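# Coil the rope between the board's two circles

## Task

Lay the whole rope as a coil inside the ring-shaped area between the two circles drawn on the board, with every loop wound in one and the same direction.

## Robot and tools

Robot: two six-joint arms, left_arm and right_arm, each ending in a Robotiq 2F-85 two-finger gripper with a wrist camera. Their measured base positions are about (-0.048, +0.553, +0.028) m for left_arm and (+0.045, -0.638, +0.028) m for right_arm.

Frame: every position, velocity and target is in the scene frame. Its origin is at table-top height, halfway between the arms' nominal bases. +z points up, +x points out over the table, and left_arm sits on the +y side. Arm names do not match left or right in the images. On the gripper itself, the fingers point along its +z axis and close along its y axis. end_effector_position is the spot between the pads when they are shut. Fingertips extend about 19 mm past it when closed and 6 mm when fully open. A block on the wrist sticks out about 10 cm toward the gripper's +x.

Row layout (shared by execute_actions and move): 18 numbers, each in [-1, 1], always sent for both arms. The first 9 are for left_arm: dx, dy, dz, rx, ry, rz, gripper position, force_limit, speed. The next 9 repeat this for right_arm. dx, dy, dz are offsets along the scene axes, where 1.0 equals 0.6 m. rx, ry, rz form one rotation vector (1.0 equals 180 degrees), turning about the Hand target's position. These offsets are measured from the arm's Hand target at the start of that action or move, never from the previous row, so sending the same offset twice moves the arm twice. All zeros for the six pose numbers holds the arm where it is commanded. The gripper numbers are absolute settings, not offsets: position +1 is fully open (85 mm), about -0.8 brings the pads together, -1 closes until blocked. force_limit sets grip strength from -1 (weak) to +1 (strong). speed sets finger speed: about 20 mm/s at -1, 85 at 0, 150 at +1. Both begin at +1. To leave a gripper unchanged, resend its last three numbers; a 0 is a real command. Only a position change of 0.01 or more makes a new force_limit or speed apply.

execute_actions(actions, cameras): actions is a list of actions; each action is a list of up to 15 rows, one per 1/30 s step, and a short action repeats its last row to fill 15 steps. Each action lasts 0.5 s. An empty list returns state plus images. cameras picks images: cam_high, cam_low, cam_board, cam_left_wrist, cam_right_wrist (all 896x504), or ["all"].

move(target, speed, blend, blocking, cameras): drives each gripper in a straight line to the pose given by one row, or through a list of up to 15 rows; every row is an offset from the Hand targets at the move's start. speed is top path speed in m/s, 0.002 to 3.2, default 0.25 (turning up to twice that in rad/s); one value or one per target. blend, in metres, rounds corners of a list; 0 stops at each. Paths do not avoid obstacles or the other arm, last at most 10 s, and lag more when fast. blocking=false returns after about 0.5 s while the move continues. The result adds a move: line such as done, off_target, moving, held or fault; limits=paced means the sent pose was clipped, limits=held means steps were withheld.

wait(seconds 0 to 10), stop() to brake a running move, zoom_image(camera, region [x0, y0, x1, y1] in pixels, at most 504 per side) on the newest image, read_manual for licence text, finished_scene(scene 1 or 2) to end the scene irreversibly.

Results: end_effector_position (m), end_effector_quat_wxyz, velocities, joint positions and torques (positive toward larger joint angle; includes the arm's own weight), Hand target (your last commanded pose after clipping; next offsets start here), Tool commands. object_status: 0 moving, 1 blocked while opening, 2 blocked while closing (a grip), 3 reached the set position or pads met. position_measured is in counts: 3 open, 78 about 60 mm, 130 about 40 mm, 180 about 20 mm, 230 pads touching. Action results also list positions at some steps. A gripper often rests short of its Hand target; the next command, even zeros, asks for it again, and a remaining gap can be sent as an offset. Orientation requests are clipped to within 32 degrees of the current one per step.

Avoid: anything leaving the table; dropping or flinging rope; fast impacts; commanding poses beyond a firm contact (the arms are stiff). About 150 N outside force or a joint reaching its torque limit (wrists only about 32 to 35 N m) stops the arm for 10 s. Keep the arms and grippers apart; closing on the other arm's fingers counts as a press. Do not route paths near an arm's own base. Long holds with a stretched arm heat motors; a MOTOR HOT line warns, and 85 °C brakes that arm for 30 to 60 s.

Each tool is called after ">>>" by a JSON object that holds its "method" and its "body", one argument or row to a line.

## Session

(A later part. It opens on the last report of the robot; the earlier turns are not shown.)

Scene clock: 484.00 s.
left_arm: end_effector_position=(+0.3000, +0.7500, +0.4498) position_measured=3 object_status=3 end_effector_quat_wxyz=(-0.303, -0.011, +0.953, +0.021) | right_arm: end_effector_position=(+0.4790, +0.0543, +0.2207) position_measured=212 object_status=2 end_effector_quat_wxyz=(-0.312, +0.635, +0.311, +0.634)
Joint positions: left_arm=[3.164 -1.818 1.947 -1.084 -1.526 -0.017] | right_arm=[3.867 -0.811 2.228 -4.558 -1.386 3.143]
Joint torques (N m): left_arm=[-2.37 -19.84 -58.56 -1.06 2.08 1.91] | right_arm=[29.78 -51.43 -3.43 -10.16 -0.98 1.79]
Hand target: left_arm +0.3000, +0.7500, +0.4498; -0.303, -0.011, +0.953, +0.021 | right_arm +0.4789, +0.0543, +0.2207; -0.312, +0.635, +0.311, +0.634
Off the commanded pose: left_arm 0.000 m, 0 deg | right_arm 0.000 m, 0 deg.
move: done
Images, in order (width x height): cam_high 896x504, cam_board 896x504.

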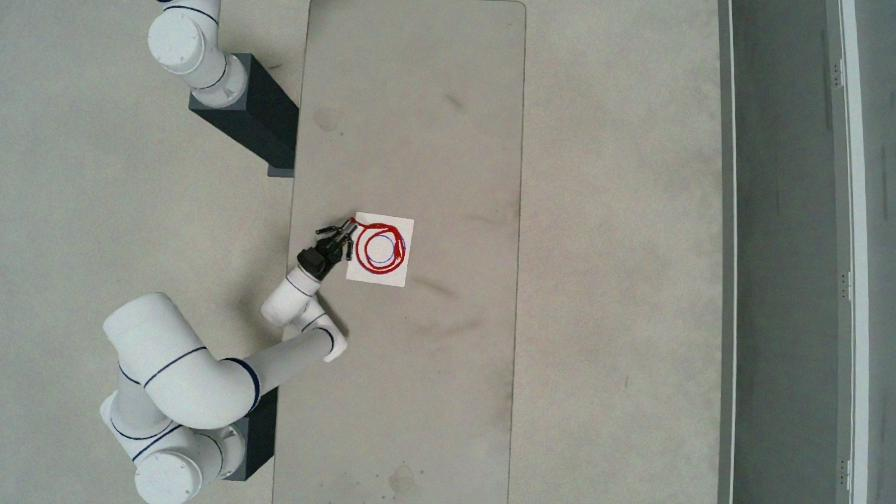

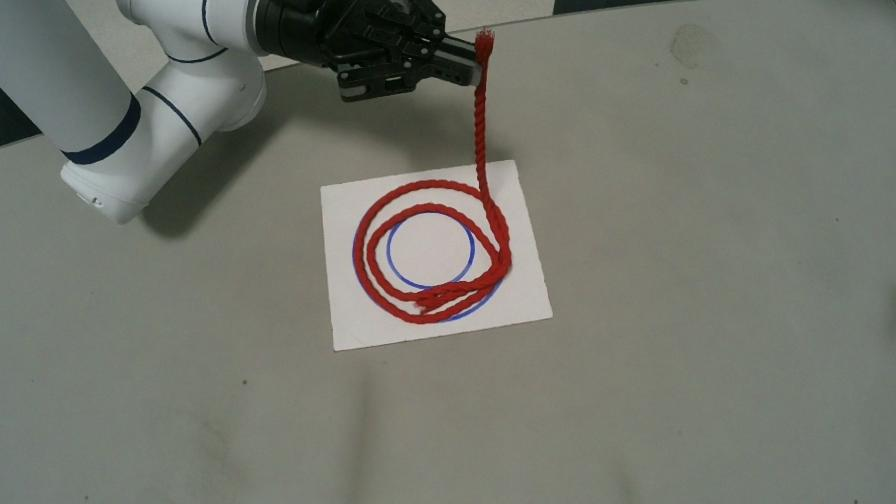

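>>> {"method": "move", "body": {
  "target": [
    [0,0,0,0,0,0,1,1,1,-0.017,-0.0573,-0.0572,-0.0659,0.051,0,-1.0,-0.8,-1],
    [0,0,0,0,0,0,1,1,1,-0.0153,-0.106,-0.1103,-0.1318,0.102,0,-1.0,-0.8,-1]
  ],
  "speed": 0.035,
  "blend": 0.01,
  "cameras": ["cam_board", "cam_high", "cam_right_wrist"]
}}

>>> {"method": "zoom_image", "body": {
  "camera": "cam_board",
  "region": [320, 150, 560, 360]
}}

>>> {"method": "zoom_image", "body": {
  "camera": "cam_high",
  "region": [320, 190, 440, 310]
}}

Scene clock: 503.27 s.
left_arm: end_effector_position=(+0.3000, +0.7500, +0.4498) position_measured=3 object_status=3 end_effector_quat_wxyz=(-0.303, -0.011, +0.953, +0.021) | right_arm: end_effector_position=(+0.4697, -0.0093, +0.1545) position_measured=212 object_status=2 end_effector_quat_wxyz=(-0.220, +0.778, +0.381, +0.449)
Joint positions: left_arm=[3.164 -1.818 1.947 -1.084 -1.526 -0.017] | right_arm=[3.797 -1.039 2.407 -3.971 -1.351 3.013]
Joint torques (N m): left_arm=[-3.76 -18.13 -59.01 -1.3 2.3 1.89] | right_arm=[-16.94 -77.37 -6.93 -0.81 0.15 -2.41]
Hand target: left_arm +0.3000, +0.7500, +0.4498; -0.303, -0.011, +0.953, +0.021 | right_arm +0.4697, -0.0093, +0.1545; -0.220, +0.778, +0.381, +0.449
Off the commanded pose: left_arm 0.000 m, 0 deg | right_arm 0.000 m, 0 deg.
move: done
Images, in order (width x height): cam_high 896x504, cam_board 896x504, cam_right_wrist 896x504.

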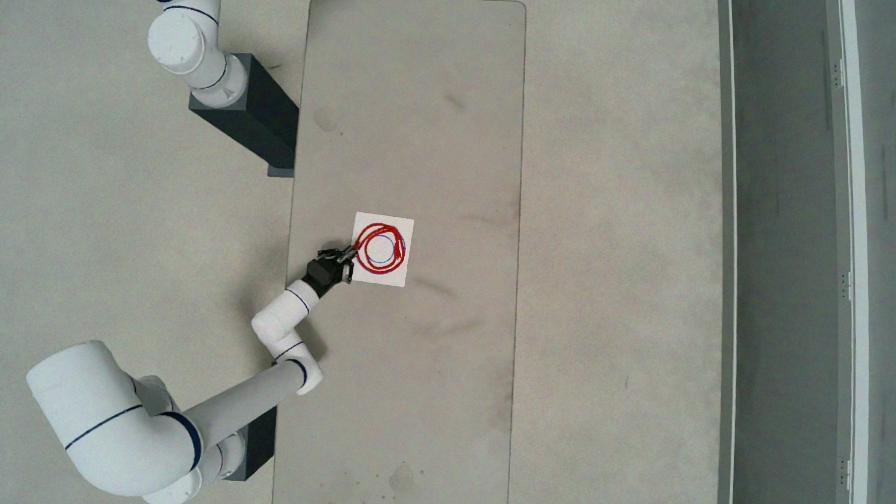

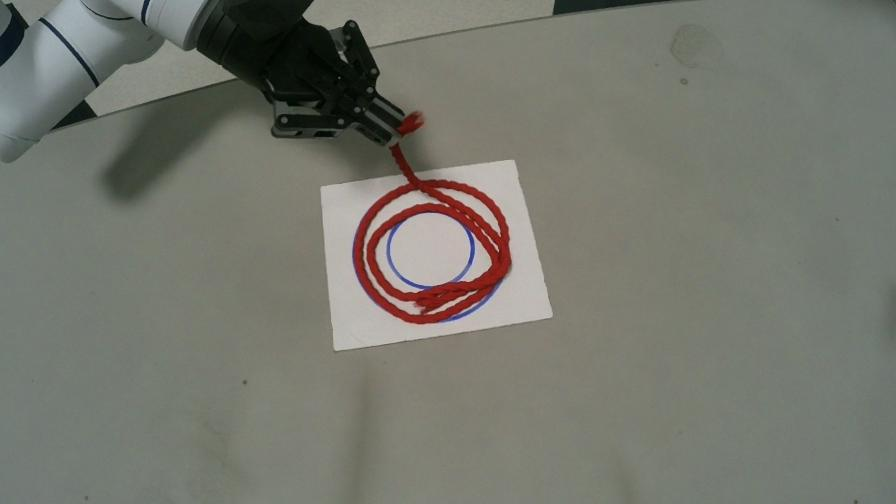

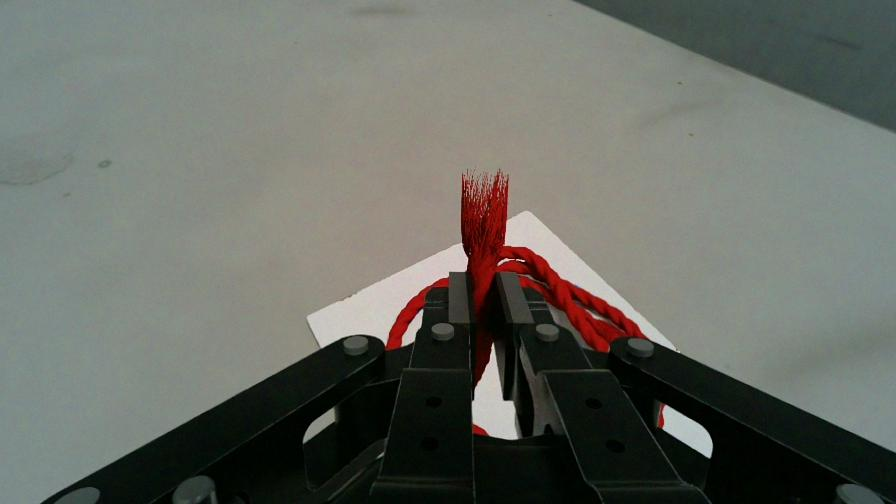

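Scaled by 2.100 from the camera's 896x504 image, which has a finer 1280x720 frame.

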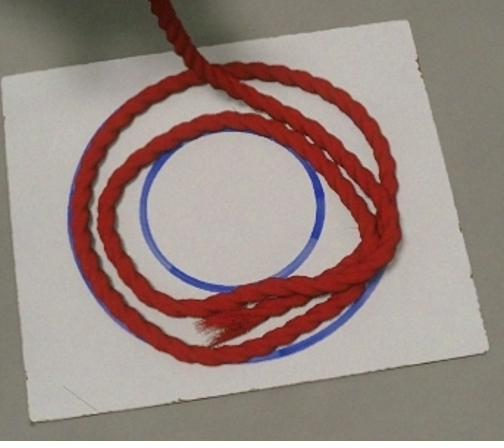

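Scaled by 4.200 from the camera's 896x504 image, which has a finer 1280x720 frame.

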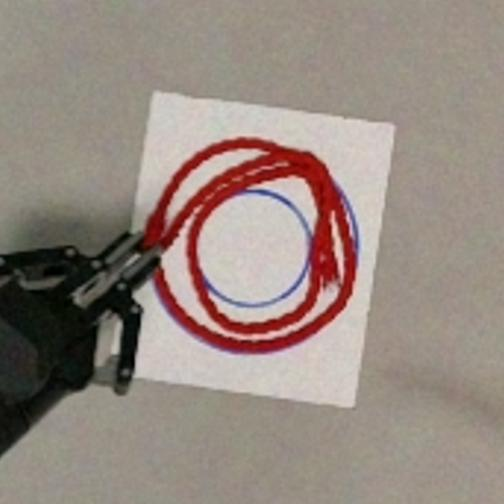

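>>> {"method": "move", "body": {
  "target": [
    [0,0,0,0,0,0,1,1,1,-0.0032,-0.0472,-0.0507,-0.0635,0.054,-0.0291,-1.0,-0.8,-1],
    [0,0,0,0,0,0,1,1,1,0.0462,-0.0745,-0.1018,-0.1224,0.1136,-0.0558,-1.0,-0.8,-1]
  ],
  "speed": 0.035,
  "blend": 0.008,
  "cameras": ["cam_board", "cam_high", "cam_right_wrist"]
}}

>>> {"method": "zoom_image", "body": {
  "camera": "cam_board",
  "region": [320, 150, 560, 360]
}}

>>> {"method": "zoom_image", "body": {
  "camera": "cam_high",
  "region": [320, 190, 440, 310]
}}

Scene clock: 531.10 s.
left_arm: end_effector_position=(+0.3000, +0.7500, +0.4498) position_measured=3 object_status=3 end_effector_quat_wxyz=(-0.303, -0.011, +0.953, +0.021) | right_arm: end_effector_position=(+0.4974, -0.0540, +0.0934) position_measured=212 object_status=2 end_effector_quat_wxyz=(-0.093, +0.902, +0.346, +0.241)
Joint positions: left_arm=[3.164 -1.818 1.947 -1.084 -1.526 -0.017] | right_arm=[3.793 -1.188 2.318 -3.222 -1.532 3.074]
Joint torques (N m): left_arm=[-5.27 -17.92 -58.29 -1.27 1.99 1.57] | right_arm=[-17.19 -76.52 -33.93 -1.67 -0.67 1.84]
Hand target: left_arm +0.3000, +0.7500, +0.4498; -0.303, -0.011, +0.953, +0.021 | right_arm +0.4974, -0.0540, +0.0934; -0.093, +0.902, +0.346, +0.241
Off the commanded pose: left_arm 0.000 m, 0 deg | right_arm 0.000 m, 0 deg.
move: done
Images, in order (width x height): cam_high 896x504, cam_board 896x504, cam_right_wrist 896x504.

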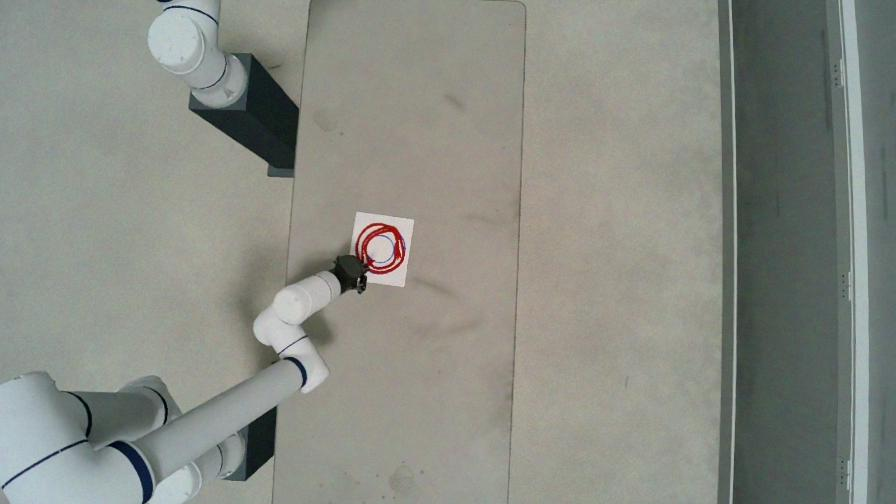

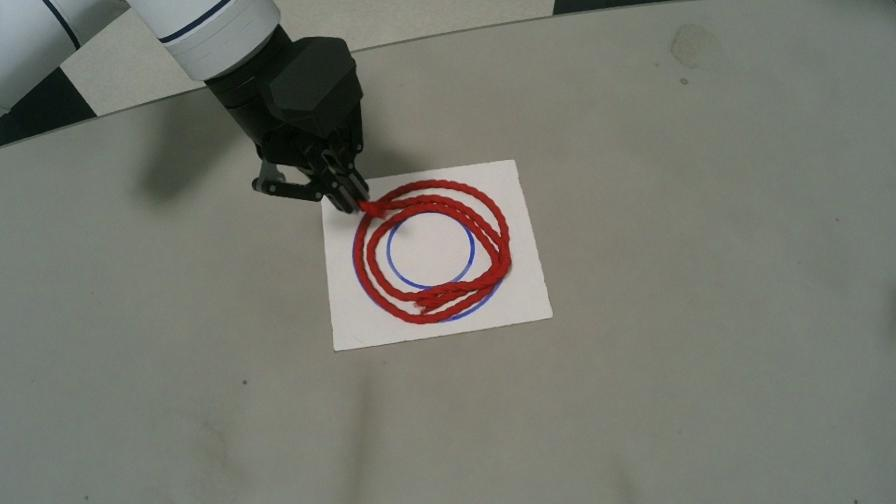

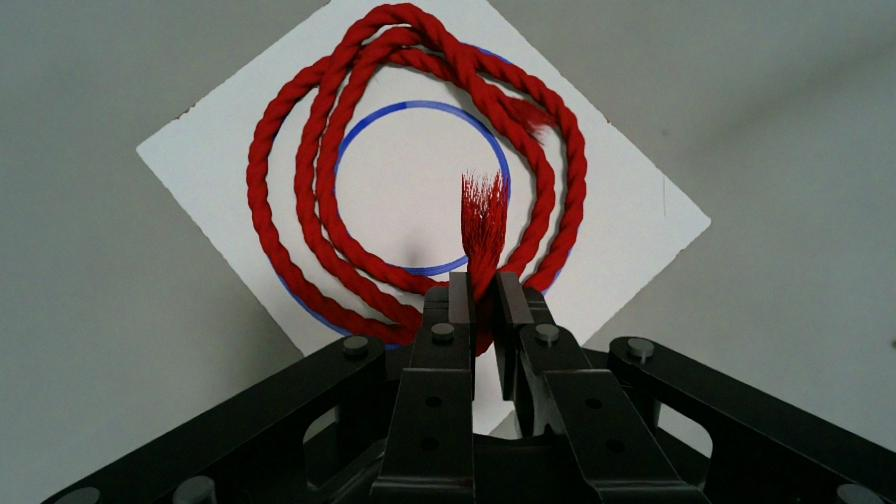

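Scaled by 2.100 from the camera's 896x504 image, which has a finer 1280x720 frame.

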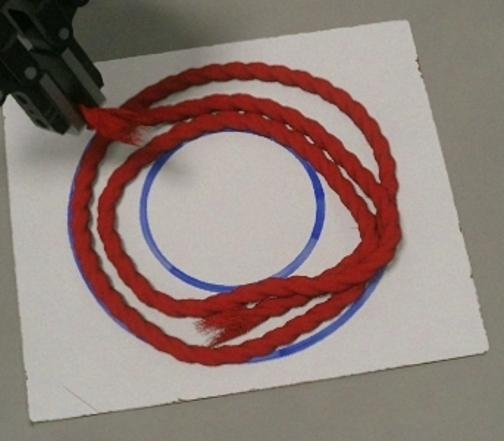

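Scaled by 4.200 from the camera's 896x504 image, which has a finer 1280x720 frame.

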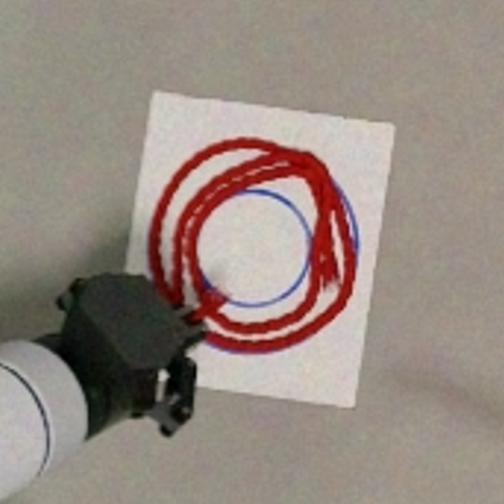

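>>> {"method": "move", "body": {
  "target": [
    [0,0,0,0,0,0,1,1,1,0.0598,-0.0033,-0.0518,-0.053,0.0643,-0.0276,-1.0,-0.8,-1],
    [0,0,0,0,0,0,1,1,1,0.1103,0.0115,-0.089,-0.1004,0.1333,-0.0543,-1.0,-0.8,-1]
  ],
  "speed": 0.03,
  "blend": 0.006,
  "cameras": ["cam_board", "cam_low", "cam_right_wrist"]
}}

>>> {"method": "zoom_image", "body": {
  "camera": "cam_board",
  "region": [320, 150, 560, 360]
}}

>>> {"method": "zoom_image", "body": {
  "camera": "cam_low",
  "region": [350, 190, 470, 260]
}}

Scene clock: 548.93 s.
left_arm: end_effector_position=(+0.3000, +0.7500, +0.4498) position_measured=3 object_status=3 end_effector_quat_wxyz=(-0.303, -0.011, +0.953, +0.021) | right_arm: end_effector_position=(+0.5636, -0.0471, +0.0400) position_measured=212 object_status=2 end_effector_quat_wxyz=(+0.000, +0.961, +0.275, +0.000)
Joint positions: left_arm=[3.164 -1.818 1.947 -1.084 -1.526 -0.017] | right_arm=[3.762 -1.079 1.974 -2.465 -1.571 3.207]
Joint torques (N m): left_arm=[-4.5 -17.45 -57.63 -1.03 2.14 1.53] | right_arm=[-16.71 -56.9 -42.22 -0.46 2.38 1.9]
Hand target: left_arm +0.3000, +0.7500, +0.4498; -0.303, -0.011, +0.953, +0.021 | right_arm +0.5636, -0.0471, +0.0400; +0.000, +0.961, +0.275, +0.000
Off the commanded pose: left_arm 0.000 m, 0 deg | right_arm 0.000 m, 0 deg.
move: done
Images, in order (width x height): cam_low 896x504, cam_board 896x504, cam_right_wrist 896x504.

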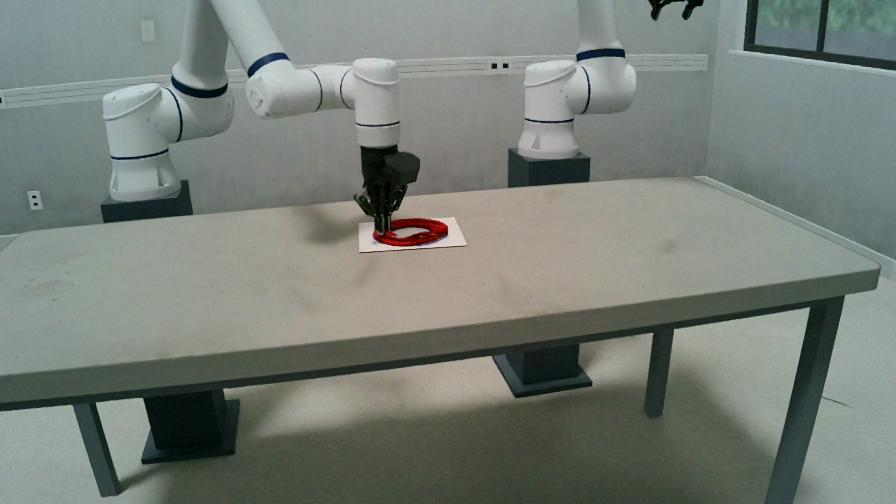

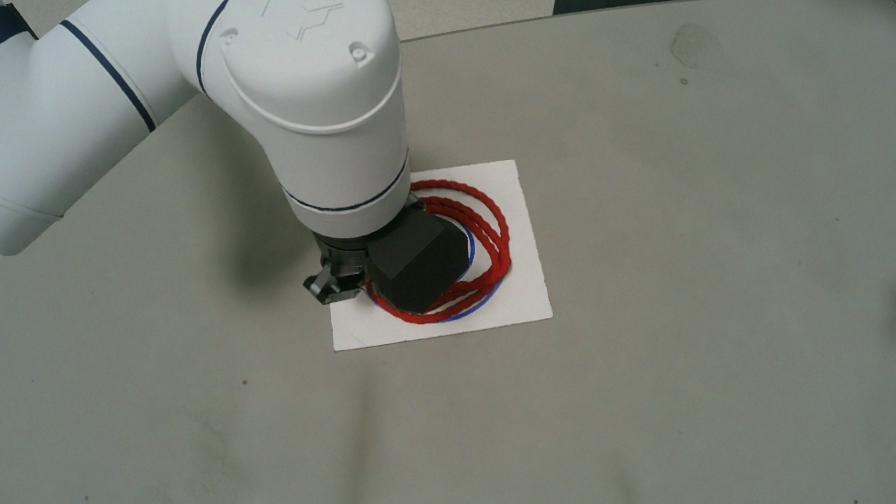

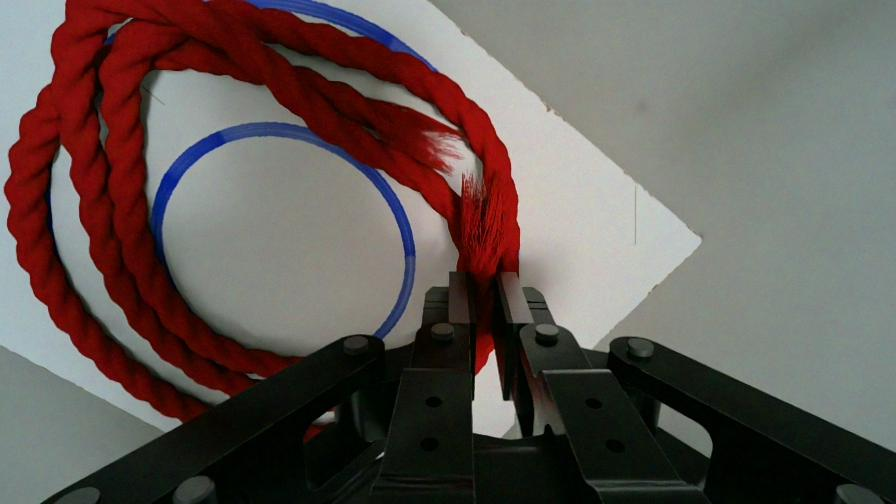

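Scaled by 2.100 from the camera's 896x504 image, which has a finer 1280x720 frame.

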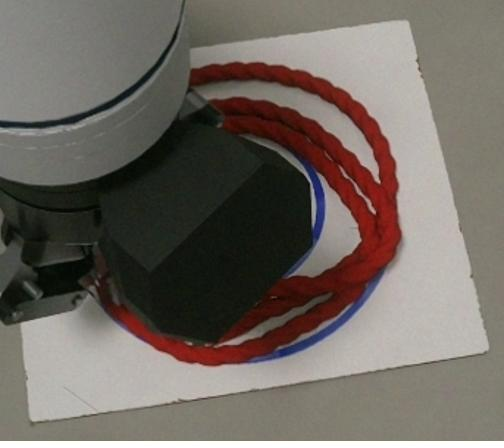

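Scaled by 4.200 from the camera's 896x504 image, which has a finer 1280x720 frame.

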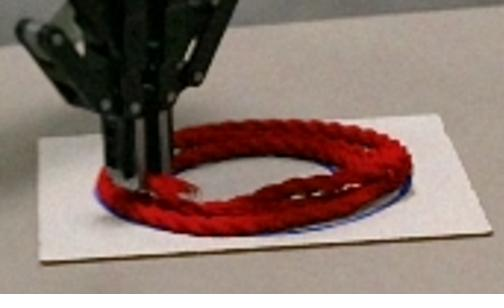

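>>> {"method": "move", "body": {
  "target": [0,0,0,0,0,0,1,1,1,0,0,-0.0055,0,0,0,-1.0,-0.8,-1],
  "speed": 0.02,
  "cameras": ["cam_low", "cam_right_wrist"]
}}

>>> {"method": "zoom_image", "body": {
  "camera": "cam_low",
  "region": [350, 200, 430, 255]
}}

>>> {"method": "zoom_image", "body": {
  "camera": "cam_right_wrist",
  "region": [340, 150, 620, 430]
}}

Scene clock: 552.37 s.
left_arm: end_effector_position=(+0.3000, +0.7500, +0.4498) position_measured=3 object_status=3 end_effector_quat_wxyz=(-0.303, -0.011, +0.953, +0.021) | right_arm: end_effector_position=(+0.5636, -0.0471, +0.0368) position_measured=212 object_status=2 end_effector_quat_wxyz=(+0.000, +0.961, +0.275, +0.000)
Joint positions: left_arm=[3.164 -1.818 1.947 -1.084 -1.526 -0.017] | right_arm=[3.762 -1.074 1.974 -2.47 -1.571 3.207]
Joint torques (N m): left_arm=[-6.67 -13.36 -59.1 -1.76 2.33 1.63] | right_arm=[-16.52 -57.91 -26.57 -13.96 2.22 1.72]
Hand target: left_arm +0.3000, +0.7500, +0.4498; -0.303, -0.011, +0.953, +0.021 | right_arm +0.5636, -0.0471, +0.0367; +0.000, +0.961, +0.275, +0.000
Off the commanded pose: left_arm 0.000 m, 0 deg | right_arm 0.000 m, 0 deg.
move: done
Images, in order (width x height): cam_low 896x504, cam_right_wrist 896x504.

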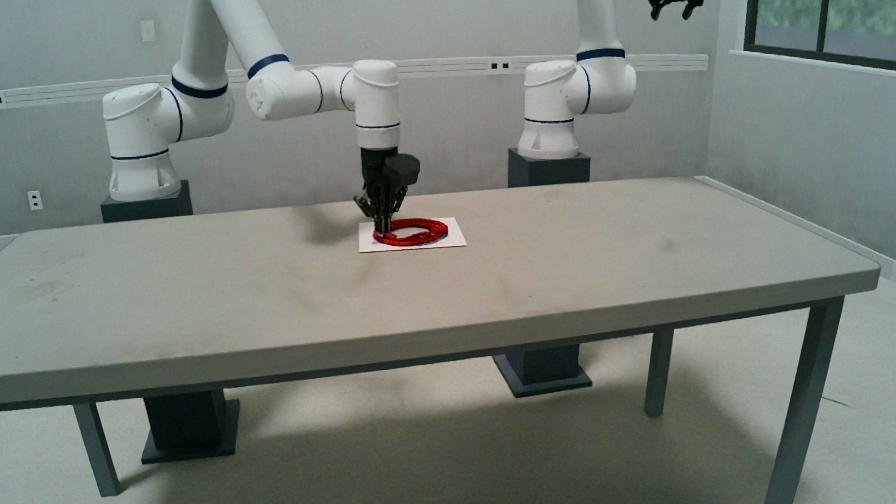

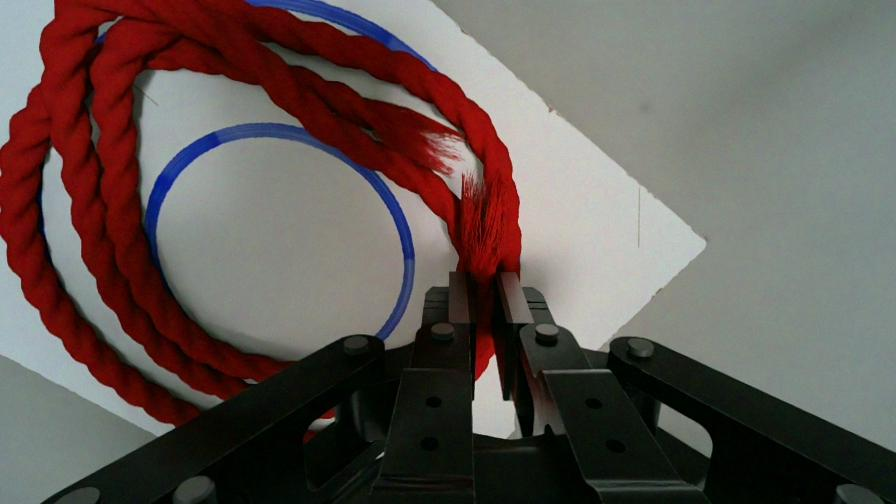

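Scaled by 6.300 from the camera's 896x504 image, which has a finer 1280x720 frame.

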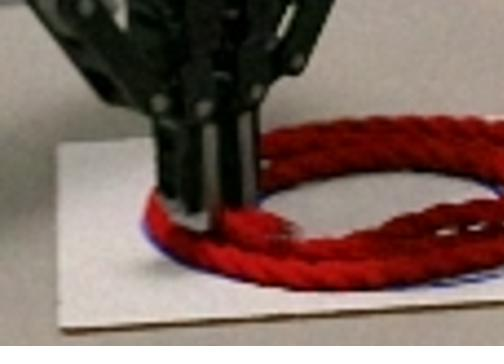

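Scaled by 1.800 from the camera's 896x504 image, which has a finer 1280x720 frame.

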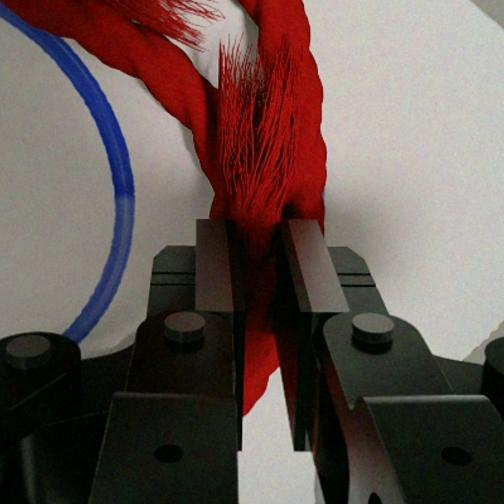

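>>> {"method": "move", "body": {
  "target": [0,0,0,0,0,0,1,1,1,0,0,0,0,0,0,-0.4,-0.8,-1],
  "speed": 0.02,
  "cameras": ["cam_low", "cam_right_wrist"]
}}

Scene clock: 553.87 s.
left_arm: end_effector_position=(+0.3000, +0.7500, +0.4498) position_measured=3 object_status=3 end_effector_quat_wxyz=(-0.303, -0.011, +0.953, +0.021) | right_arm: end_effector_position=(+0.5636, -0.0471, +0.0367) position_measured=179 object_status=0 end_effector_quat_wxyz=(+0.000, +0.961, +0.275, +0.000)
Joint positions: left_arm=[3.164 -1.818 1.947 -1.084 -1.526 -0.017] | right_arm=[3.762 -1.074 1.974 -2.47 -1.571 3.207]
Joint torques (N m): left_arm=[-3.97 -17.49 -58.25 -2.18 1.62 1.74] | right_arm=[-14.67 -57.15 -26.63 -13.86 2.09 1.74]
Hand target: left_arm +0.3000, +0.7500, +0.4498; -0.303, -0.011, +0.953, +0.021 | right_arm +0.5636, -0.0471, +0.0367; +0.000, +0.961, +0.275, +0.000
Off the commanded pose: left_arm 0.000 m, 0 deg | right_arm 0.000 m, 0 deg.
move: done
Images, in order (width x height): cam_low 896x504, cam_right_wrist 896x504.

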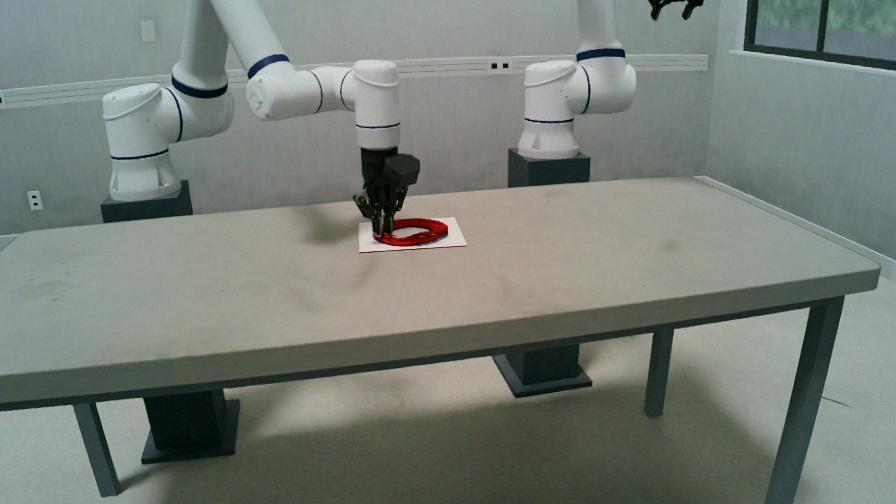

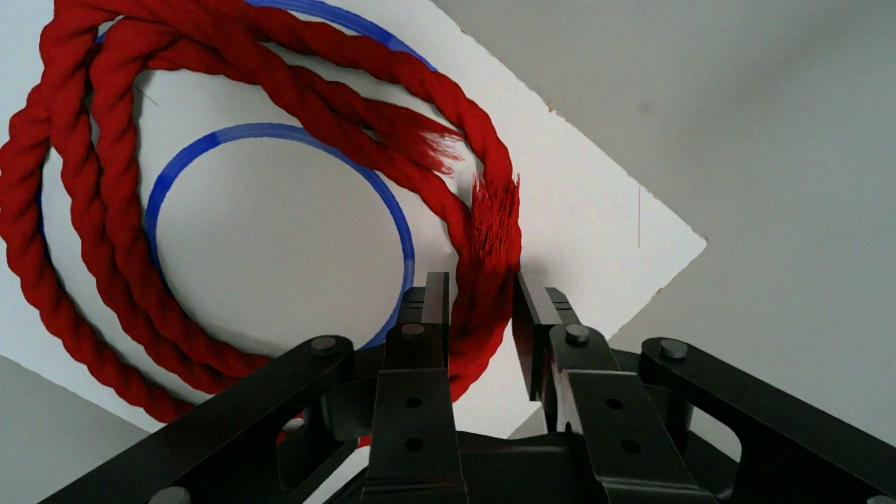

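>>> {"method": "move", "body": {
  "target": [0,0,0,0,0,0,1,1,1,0,0,0.25,0,0,0,-0.4,-0.8,-1],
  "speed": 0.08,
  "cameras": ["cam_board", "cam_high", "cam_right_wrist"]
}}

>>> {"method": "zoom_image", "body": {
  "camera": "cam_right_wrist",
  "region": [200, 0, 700, 440]
}}

Scene clock: 556.93 s.
left_arm: end_effector_position=(+0.3000, +0.7500, +0.4498) position_measured=3 object_status=3 end_effector_quat_wxyz=(-0.303, -0.011, +0.953, +0.021) | right_arm: end_effector_position=(+0.5636, -0.0471, +0.1866) position_measured=179 object_status=3 end_effector_quat_wxyz=(+0.000, +0.961, +0.275, +0.000)
Joint positions: left_arm=[3.164 -1.818 1.947 -1.084 -1.526 -0.017] | right_arm=[3.762 -1.256 1.898 -2.211 -1.571 3.207]
Joint torques (N m): left_arm=[-2.85 -18.46 -58.42 -1.22 1.76 1.83] | right_arm=[6.24 -88.77 -49.71 -0.62 2.28 0.78]
Hand target: left_arm +0.3000, +0.7500, +0.4498; -0.303, -0.011, +0.953, +0.021 | right_arm +0.5636, -0.0471, +0.1867; +0.000, +0.961, +0.275, +0.000
Off the commanded pose: left_arm 0.000 m, 0 deg | right_arm 0.000 m, 0 deg.
move: done
Images, in order (width x height): cam_high 896x504, cam_board 896x504, cam_right_wrist 896x504.

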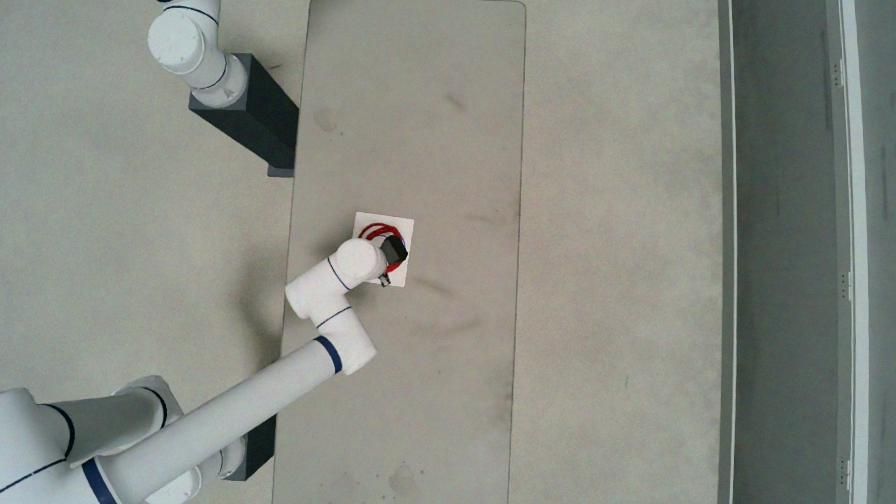

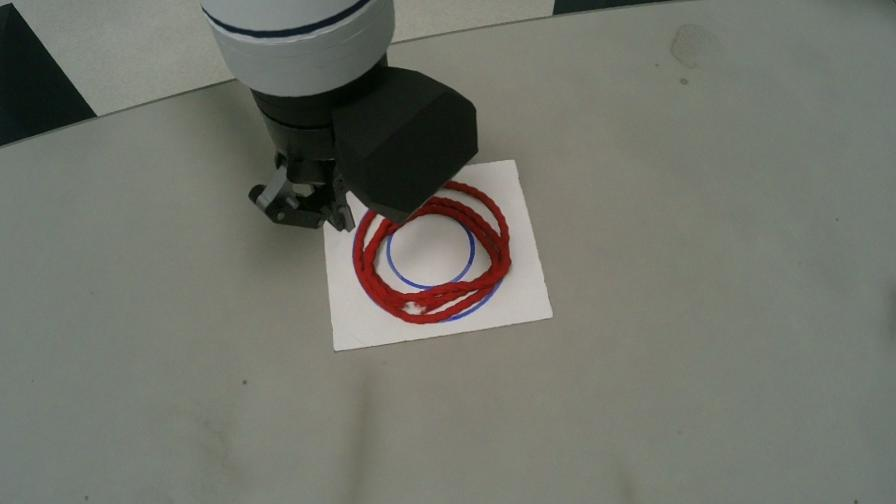

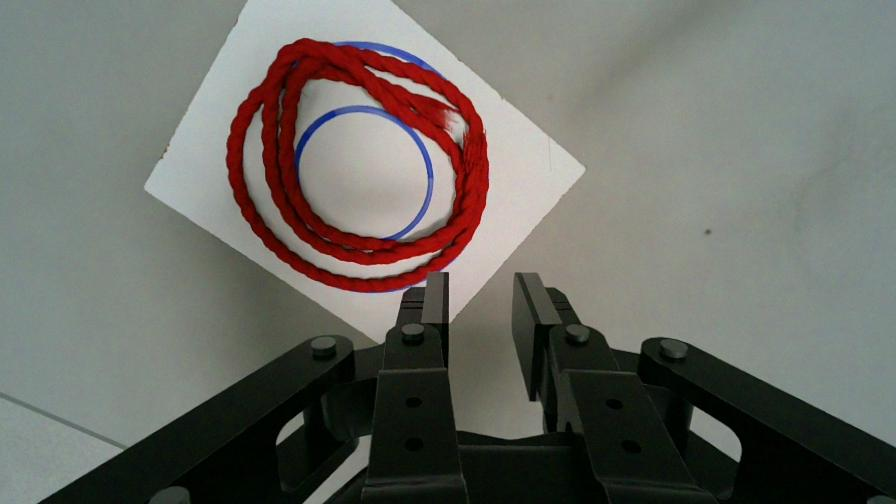

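Scaled by 1.008 from the camera's 896x504 image, which has a finer 1280x720 frame.

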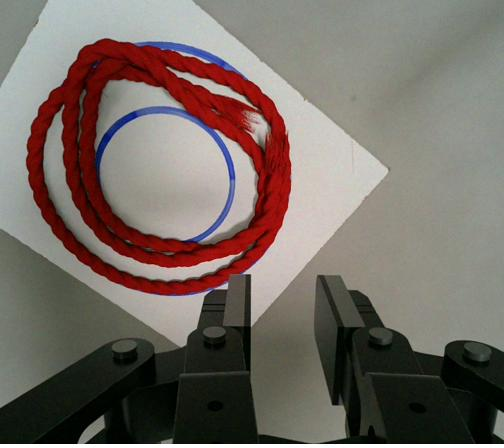

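>>> {"method": "move", "body": {
  "target": [0,0,0,0,0,0,1,1,1,-0.2,-0.45,0.2,0,0,0,-0.4,-0.8,-1],
  "speed": 0.3,
  "cameras": ["cam_board", "cam_high", "cam_low"]
}}

>>> {"method": "zoom_image", "body": {
  "camera": "cam_board",
  "region": [320, 150, 560, 360]
}}

>>> {"method": "zoom_image", "body": {
  "camera": "cam_high",
  "region": [340, 205, 420, 293]
}}

Scene clock: 560.23 s.
left_arm: end_effector_position=(+0.3000, +0.7500, +0.4498) position_measured=3 object_status=3 end_effector_quat_wxyz=(-0.303, -0.011, +0.953, +0.021) | right_arm: end_effector_position=(+0.4437, -0.3170, +0.3066) position_measured=179 object_status=3 end_effector_quat_wxyz=(+0.000, +0.961, +0.275, +0.000)
Joint positions: left_arm=[3.164 -1.818 1.947 -1.084 -1.526 -0.017] | right_arm=[3.463 -1.835 2.25 -1.985 -1.571 2.908]
Joint torques (N m): left_arm=[-5.16 -16.63 -58.53 -1.15 2.02 2.16] | right_arm=[-16.34 -39.86 -40.18 -0.66 2.46 -2]
Hand target: left_arm +0.3000, +0.7500, +0.4498; -0.303, -0.011, +0.953, +0.021 | right_arm +0.4436, -0.3171, +0.3067; +0.000, +0.961, +0.275, +0.000
Off the commanded pose: left_arm 0.000 m, 0 deg | right_arm 0.000 m, 0 deg.
move: done
Images, in order (width x height): cam_high 896x504, cam_low 896x504, cam_board 896x504.

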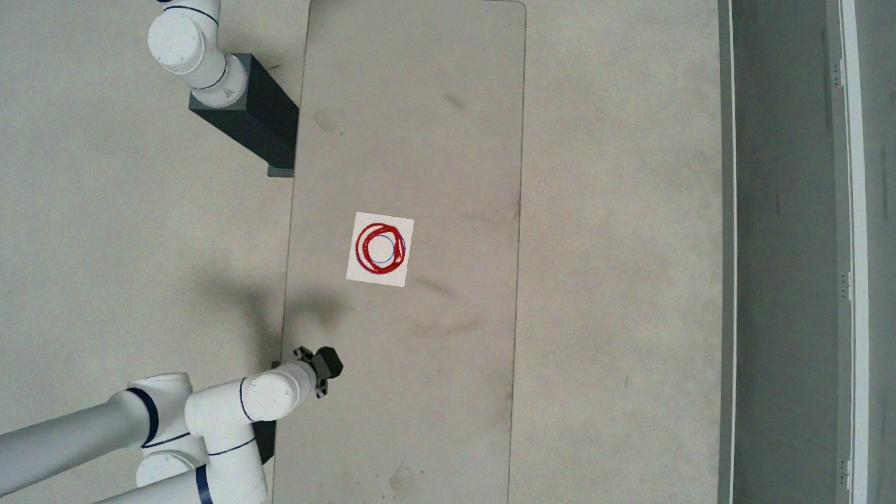

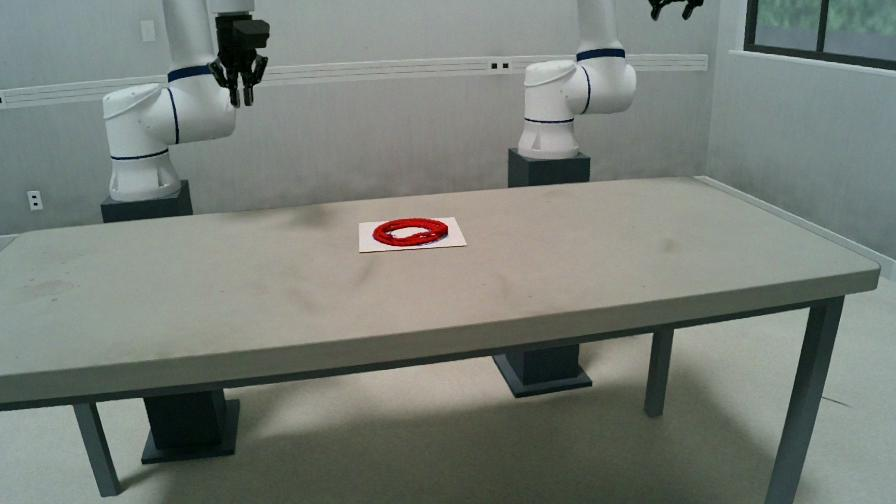

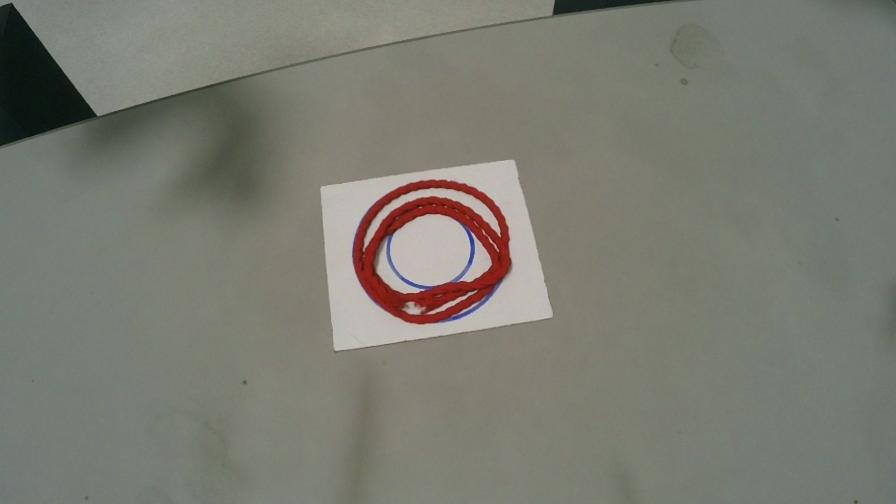

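Scaled by 2.100 from the camera's 896x504 image, which has a finer 1280x720 frame.

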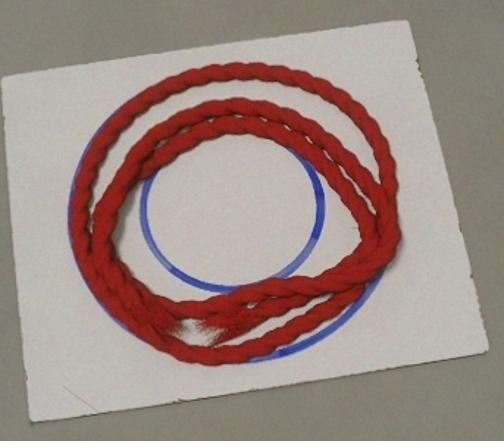

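Scaled by 5.727 from the camera's 896x504 image, which has a finer 1280x720 frame.

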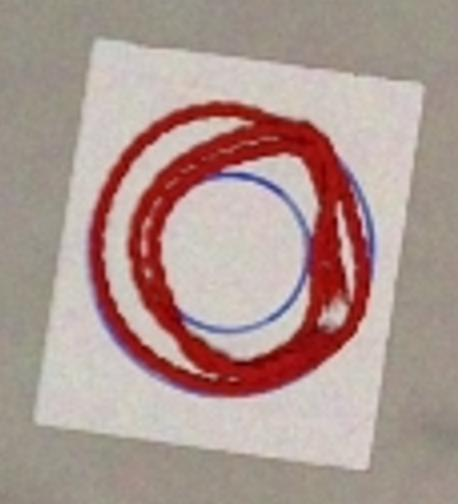

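>>> {"method": "move", "body": {
  "target": [0,0,0,0,0,0,1,1,1,0.2527,0.7068,-0.3112,0,0,-0.3611,-0.82,-0.8,-0.5],
  "speed": 0.25,
  "cameras": ["cam_board", "cam_right_wrist"]
}}

>>> {"method": "zoom_image", "body": {
  "camera": "cam_right_wrist",
  "region": [250, 0, 750, 320]
}}

Scene clock: 587.30 s.
left_arm: end_effector_position=(+0.3000, +0.7500, +0.4498) position_measured=3 object_status=3 end_effector_quat_wxyz=(-0.303, -0.011, +0.953, +0.021) | right_arm: end_effector_position=(+0.5952, +0.1069, +0.1200) position_measured=231 object_status=3 end_effector_quat_wxyz=(+0.000, +0.959, -0.285, -0.001)
Joint positions: left_arm=[3.164 -1.818 1.947 -1.084 -1.526 -0.017] | right_arm=[3.881 -1 1.639 -2.21 -1.57 4.46]
Joint torques (N m): left_arm=[-5.23 -17.2 -57.33 -1.47 2.06 1.94] | right_arm=[30 -73.47 -50.46 -0.6 0.3 1.95]
Hand target: left_arm +0.3000, +0.7500, +0.4498; -0.303, -0.011, +0.953, +0.021 | right_arm +0.5952, +0.1069, +0.1200; +0.000, +0.959, -0.285, -0.001
Off the commanded pose: left_arm 0.000 m, 0 deg | right_arm 0.000 m, 0 deg.
move: done
Images, in order (width x height): cam_board 896x504, cam_right_wrist 896x504.

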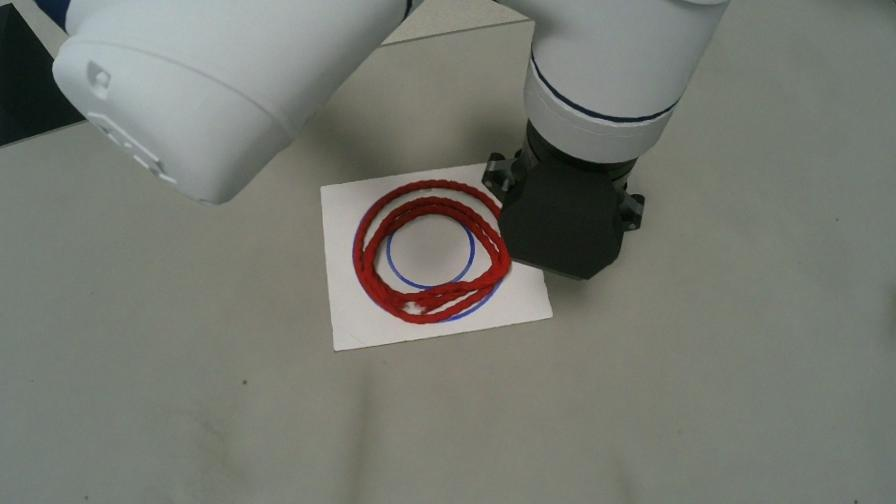

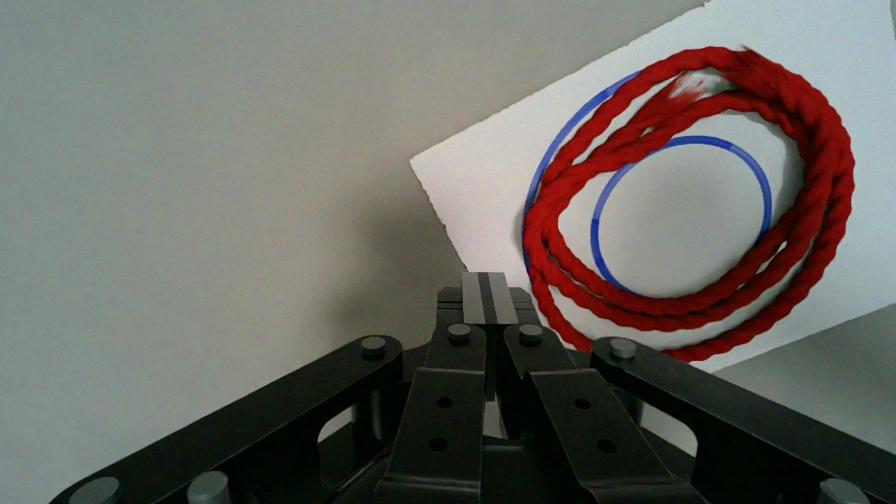

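Scaled by 1.008 from the camera's 896x504 image, which has a finer 1280x720 frame.

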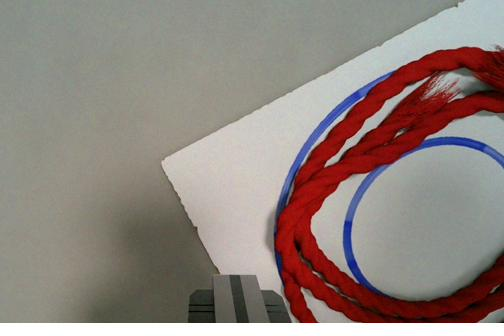

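>>> {"method": "zoom_image", "body": {
  "camera": "cam_right_wrist",
  "region": [500, 60, 720, 360]
}}

>>> {"method": "zoom_image", "body": {
  "camera": "cam_right_wrist",
  "region": [640, 20, 896, 380]
}}

Scaled by 1.680 from the camera's 896x504 image, which has a finer 1280x720 frame.

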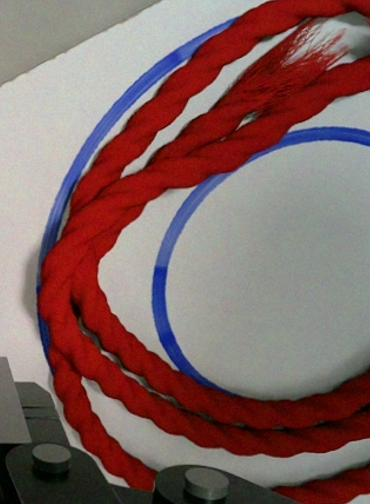

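Scaled by 1.400 from the camera's 896x504 image, which has a finer 1280x720 frame.

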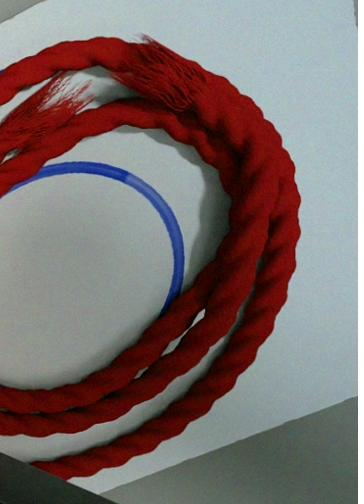

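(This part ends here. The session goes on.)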